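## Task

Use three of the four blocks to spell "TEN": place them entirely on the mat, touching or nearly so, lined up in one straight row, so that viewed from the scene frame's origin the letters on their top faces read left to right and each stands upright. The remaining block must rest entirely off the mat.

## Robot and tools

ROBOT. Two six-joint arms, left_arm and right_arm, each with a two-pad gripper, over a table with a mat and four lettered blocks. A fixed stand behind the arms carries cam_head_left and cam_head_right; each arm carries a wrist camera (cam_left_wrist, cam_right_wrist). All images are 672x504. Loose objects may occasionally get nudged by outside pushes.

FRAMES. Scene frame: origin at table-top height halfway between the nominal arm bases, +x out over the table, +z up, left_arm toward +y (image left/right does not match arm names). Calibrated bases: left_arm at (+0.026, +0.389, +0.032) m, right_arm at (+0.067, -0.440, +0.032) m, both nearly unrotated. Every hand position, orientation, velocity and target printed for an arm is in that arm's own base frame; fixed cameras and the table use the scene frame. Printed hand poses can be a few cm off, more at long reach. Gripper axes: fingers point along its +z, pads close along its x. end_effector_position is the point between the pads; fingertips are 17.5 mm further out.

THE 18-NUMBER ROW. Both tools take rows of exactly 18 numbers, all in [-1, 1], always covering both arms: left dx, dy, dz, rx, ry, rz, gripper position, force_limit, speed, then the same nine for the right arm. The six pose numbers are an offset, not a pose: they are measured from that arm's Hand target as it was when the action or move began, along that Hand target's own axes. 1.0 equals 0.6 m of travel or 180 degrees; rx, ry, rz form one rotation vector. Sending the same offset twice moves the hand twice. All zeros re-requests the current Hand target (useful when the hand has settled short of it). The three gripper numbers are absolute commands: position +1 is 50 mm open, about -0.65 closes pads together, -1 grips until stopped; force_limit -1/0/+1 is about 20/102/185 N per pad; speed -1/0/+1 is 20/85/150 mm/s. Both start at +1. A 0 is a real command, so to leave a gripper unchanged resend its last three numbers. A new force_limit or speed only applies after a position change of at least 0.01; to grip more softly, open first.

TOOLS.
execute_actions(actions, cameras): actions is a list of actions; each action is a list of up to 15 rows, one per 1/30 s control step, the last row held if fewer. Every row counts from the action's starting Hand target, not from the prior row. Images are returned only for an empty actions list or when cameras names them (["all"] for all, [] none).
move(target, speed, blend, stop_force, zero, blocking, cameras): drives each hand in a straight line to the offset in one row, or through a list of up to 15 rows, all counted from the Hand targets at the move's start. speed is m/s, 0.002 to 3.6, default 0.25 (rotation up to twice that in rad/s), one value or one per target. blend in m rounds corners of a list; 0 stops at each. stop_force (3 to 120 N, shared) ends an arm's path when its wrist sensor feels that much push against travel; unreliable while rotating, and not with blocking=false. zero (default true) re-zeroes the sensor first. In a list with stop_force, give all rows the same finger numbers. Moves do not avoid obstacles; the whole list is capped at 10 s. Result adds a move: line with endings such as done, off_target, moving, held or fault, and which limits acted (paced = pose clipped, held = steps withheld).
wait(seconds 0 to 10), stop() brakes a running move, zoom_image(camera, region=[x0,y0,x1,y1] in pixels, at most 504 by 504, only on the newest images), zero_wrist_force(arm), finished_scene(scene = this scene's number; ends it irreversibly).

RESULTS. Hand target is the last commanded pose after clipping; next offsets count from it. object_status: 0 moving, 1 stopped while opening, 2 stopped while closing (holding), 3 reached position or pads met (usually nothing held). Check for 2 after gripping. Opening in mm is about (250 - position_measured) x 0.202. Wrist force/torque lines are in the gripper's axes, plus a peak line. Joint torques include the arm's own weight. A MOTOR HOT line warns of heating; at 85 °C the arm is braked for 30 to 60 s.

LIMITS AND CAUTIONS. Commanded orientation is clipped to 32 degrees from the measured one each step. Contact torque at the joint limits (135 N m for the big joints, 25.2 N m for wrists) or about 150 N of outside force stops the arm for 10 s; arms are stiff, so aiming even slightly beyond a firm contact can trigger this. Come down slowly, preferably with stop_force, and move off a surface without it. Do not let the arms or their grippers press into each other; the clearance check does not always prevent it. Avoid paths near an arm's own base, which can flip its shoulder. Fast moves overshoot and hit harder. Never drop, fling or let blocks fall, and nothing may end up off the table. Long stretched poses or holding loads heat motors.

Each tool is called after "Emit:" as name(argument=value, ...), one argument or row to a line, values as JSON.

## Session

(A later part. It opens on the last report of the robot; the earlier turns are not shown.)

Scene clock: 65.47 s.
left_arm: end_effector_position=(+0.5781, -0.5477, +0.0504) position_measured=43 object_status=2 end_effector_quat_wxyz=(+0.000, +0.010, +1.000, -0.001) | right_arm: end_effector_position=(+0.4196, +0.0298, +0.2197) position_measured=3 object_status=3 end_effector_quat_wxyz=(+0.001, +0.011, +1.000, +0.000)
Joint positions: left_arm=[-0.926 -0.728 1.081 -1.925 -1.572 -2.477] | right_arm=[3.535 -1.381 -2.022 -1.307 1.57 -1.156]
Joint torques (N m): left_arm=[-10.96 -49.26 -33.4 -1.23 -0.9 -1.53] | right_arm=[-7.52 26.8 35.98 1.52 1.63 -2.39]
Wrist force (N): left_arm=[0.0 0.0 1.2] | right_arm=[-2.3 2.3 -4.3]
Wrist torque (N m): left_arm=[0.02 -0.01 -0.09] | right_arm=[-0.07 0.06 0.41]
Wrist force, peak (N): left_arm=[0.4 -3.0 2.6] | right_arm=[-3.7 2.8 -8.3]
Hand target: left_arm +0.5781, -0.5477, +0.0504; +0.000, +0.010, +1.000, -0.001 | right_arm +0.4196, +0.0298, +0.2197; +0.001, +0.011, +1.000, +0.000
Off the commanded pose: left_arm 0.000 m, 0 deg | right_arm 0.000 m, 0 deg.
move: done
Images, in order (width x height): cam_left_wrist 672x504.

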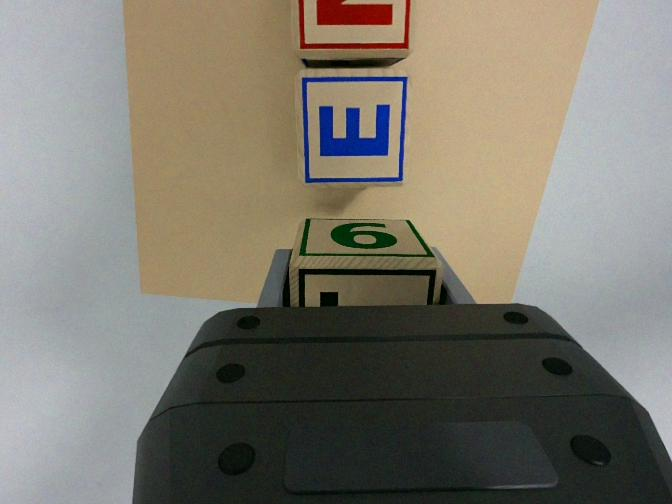

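Emit:
move(
  target=[0,-0.0083,0.0773,0,0,0,-1,-0.7,-0.6,0,0,0,0,0,0,1,-0.7,-0.6],
  speed=0.15,
)

Emit:
move(
  target=[0,0,0.02,0,0,0,-1,-0.7,-0.6,0,0,0,0,0,0,1,-0.7,-0.6],
  speed=0.007,
  stop_force=4,
  cameras=["cam_left_wrist"],
)

Scene clock: 68.00 s.
left_arm: end_effector_position=(+0.5779, -0.5527, +0.0040) position_measured=43 object_status=2 end_effector_quat_wxyz=(+0.000, +0.010, +1.000, -0.001) | right_arm: end_effector_position=(+0.4196, +0.0298, +0.2197) position_measured=3 object_status=3 end_effector_quat_wxyz=(+0.001, +0.011, +1.000, +0.000)
Joint positions: left_arm=[-0.93 -0.672 1.104 -2.003 -1.572 -2.481] | right_arm=[3.535 -1.381 -2.022 -1.307 1.57 -1.156]
Joint torques (N m): left_arm=[-10.38 -51.89 -22.59 -4.98 -0.71 -1.54] | right_arm=[-6.98 27.13 35.4 1.39 1.74 -2.16]
Wrist force (N): left_arm=[-0.2 0.2 1.3] | right_arm=[-2.1 2.2 -4.4]
Wrist torque (N m): left_arm=[0.06 0.02 -0.09] | right_arm=[-0.10 0.04 0.41]
Wrist force, peak (N): left_arm=[0.0 0.1 2.4] | right_arm=[-2.5 2.3 -4.7]
Hand target: left_arm +0.5780, -0.5528, +0.0040; +0.000, +0.010, +1.000, -0.001 | right_arm +0.4196, +0.0298, +0.2197; +0.001, +0.011, +1.000, +0.000
Off the commanded pose: left_arm 0.000 m, 0 deg | right_arm 0.000 m, 0 deg.
move: done

Scene clock: 70.47 s.
left_arm: end_effector_position=(+0.5779, -0.5528, -0.0035) position_measured=43 object_status=2 end_effector_quat_wxyz=(+0.000, +0.010, +1.000, -0.001) | right_arm: end_effector_position=(+0.4196, +0.0298, +0.2197) position_measured=3 object_status=3 end_effector_quat_wxyz=(+0.001, +0.011, +1.000, +0.000)
Joint positions: left_arm=[-0.93 -0.664 1.109 -2.016 -1.572 -2.481] | right_arm=[3.535 -1.381 -2.022 -1.307 1.57 -1.156]
Joint torques (N m): left_arm=[-10.55 -63.4 -30.35 -0.83 1.04 -1.59] | right_arm=[-6.54 26.66 35.46 1.57 1.6 -2.19]
Wrist force (N): left_arm=[-1.1 -0.2 -3.3] | right_arm=[-2.3 2.3 -4.7]
Wrist torque (N m): left_arm=[0.14 -0.02 -0.09] | right_arm=[-0.08 0.07 0.41]
Wrist force, peak (N): left_arm=[1.6 4.1 -8.8] | right_arm=[-2.7 2.3 -4.6]
Hand target: left_arm +0.5779, -0.5528, -0.0035; +0.000, +0.010, +1.000, -0.001 (not the last commanded pose) | right_arm +0.4196, +0.0298, +0.2197; +0.001, +0.011, +1.000, +0.000
Off the commanded pose: left_arm 0.005 m, 0 deg | right_arm 0.000 m, 0 deg.
move: contact (left_arm)
Images, in order (width x height): cam_left_wrist 672x504.

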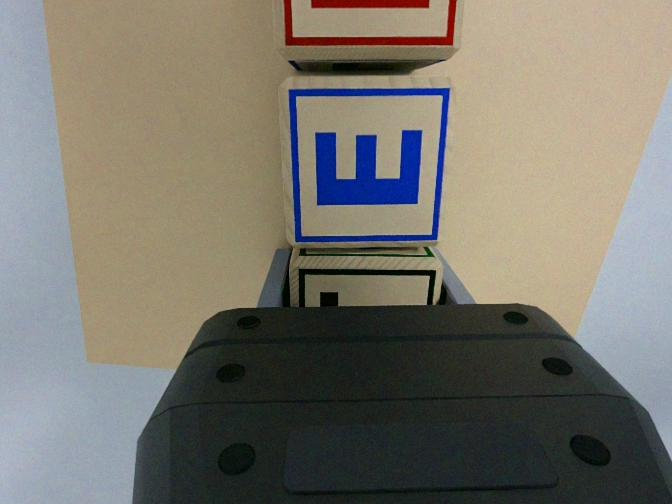

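Emit:
move(
  target=[
    [0,0,-0.0008,0,0,0,-1,-0.7,-0.6,0,0,0,0,0,0,1,-0.7,-0.6],
    [0,0,-0.0008,0,0,0,1,-0.7,-0.6,0,0,0,0,0,0,1,-0.7,-0.6],
    [0,0,-0.22,0,0,0,1,-0.7,-0.6,0,0,0,0,0,0,1,-0.7,-0.6],
  ],
  speed=[0.05,0.05,0.3],
  cameras=["all"],
)

Scene clock: 73.00 s.
left_arm: end_effector_position=(+0.5780, -0.5526, +0.1285) position_measured=3 object_status=3 end_effector_quat_wxyz=(+0.000, +0.010, +1.000, -0.001) | right_arm: end_effector_position=(+0.4196, +0.0298, +0.2197) position_measured=3 object_status=3 end_effector_quat_wxyz=(+0.001, +0.011, +1.000, +0.000)
Joint positions: left_arm=[-0.93 -0.776 0.963 -1.758 -1.572 -2.481] | right_arm=[3.535 -1.381 -2.022 -1.307 1.57 -1.156]
Joint torques (N m): left_arm=[3.05 -58.59 -36.32 -1.04 -1.63 -0.79] | right_arm=[-6.24 27.76 35.37 1.61 1.62 -2.22]
Wrist force (N): left_arm=[-0.1 0.4 1.0] | right_arm=[-2.6 2.3 -4.5]
Wrist torque (N m): left_arm=[0.04 0.02 -0.12] | right_arm=[-0.08 0.12 0.41]
Wrist force, peak (N): left_arm=[-1.3 -0.2 -3.4] | right_arm=[-2.3 2.3 -4.8]
Hand target: left_arm +0.5780, -0.5526, +0.1285; +0.000, +0.010, +1.000, -0.001 | right_arm +0.4196, +0.0298, +0.2197; +0.001, +0.011, +1.000, +0.000
Off the commanded pose: left_arm 0.000 m, 0 deg | right_arm 0.000 m, 0 deg.
move: done

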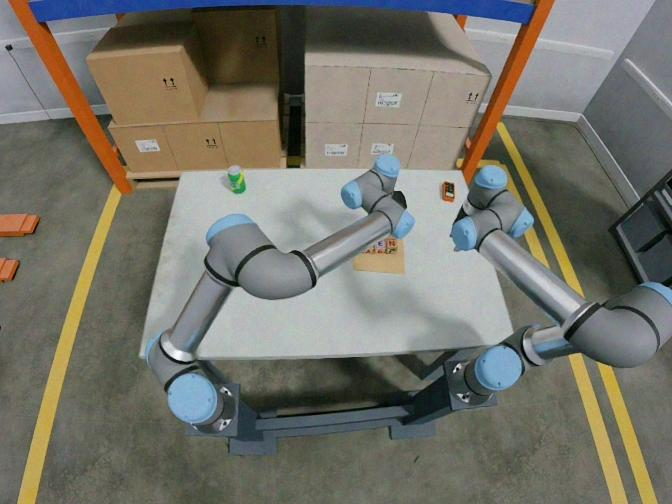

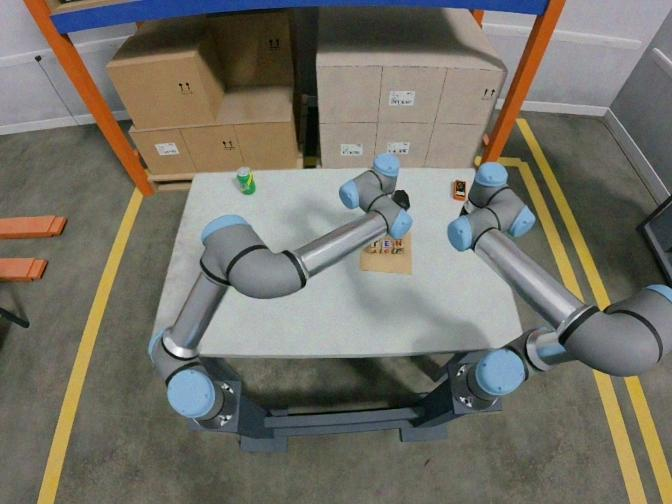

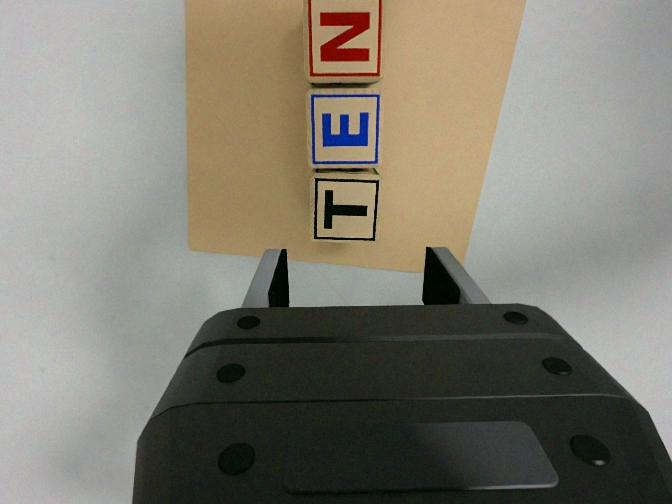

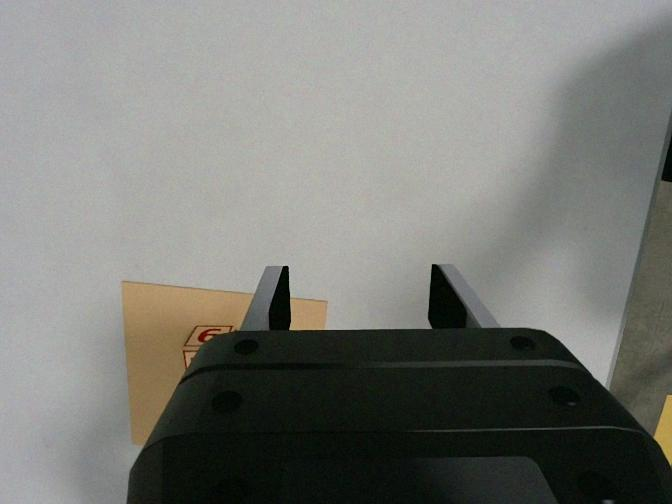

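Emit:
finished_scene(
  scene=3,
)

The scene is finished: the task was done.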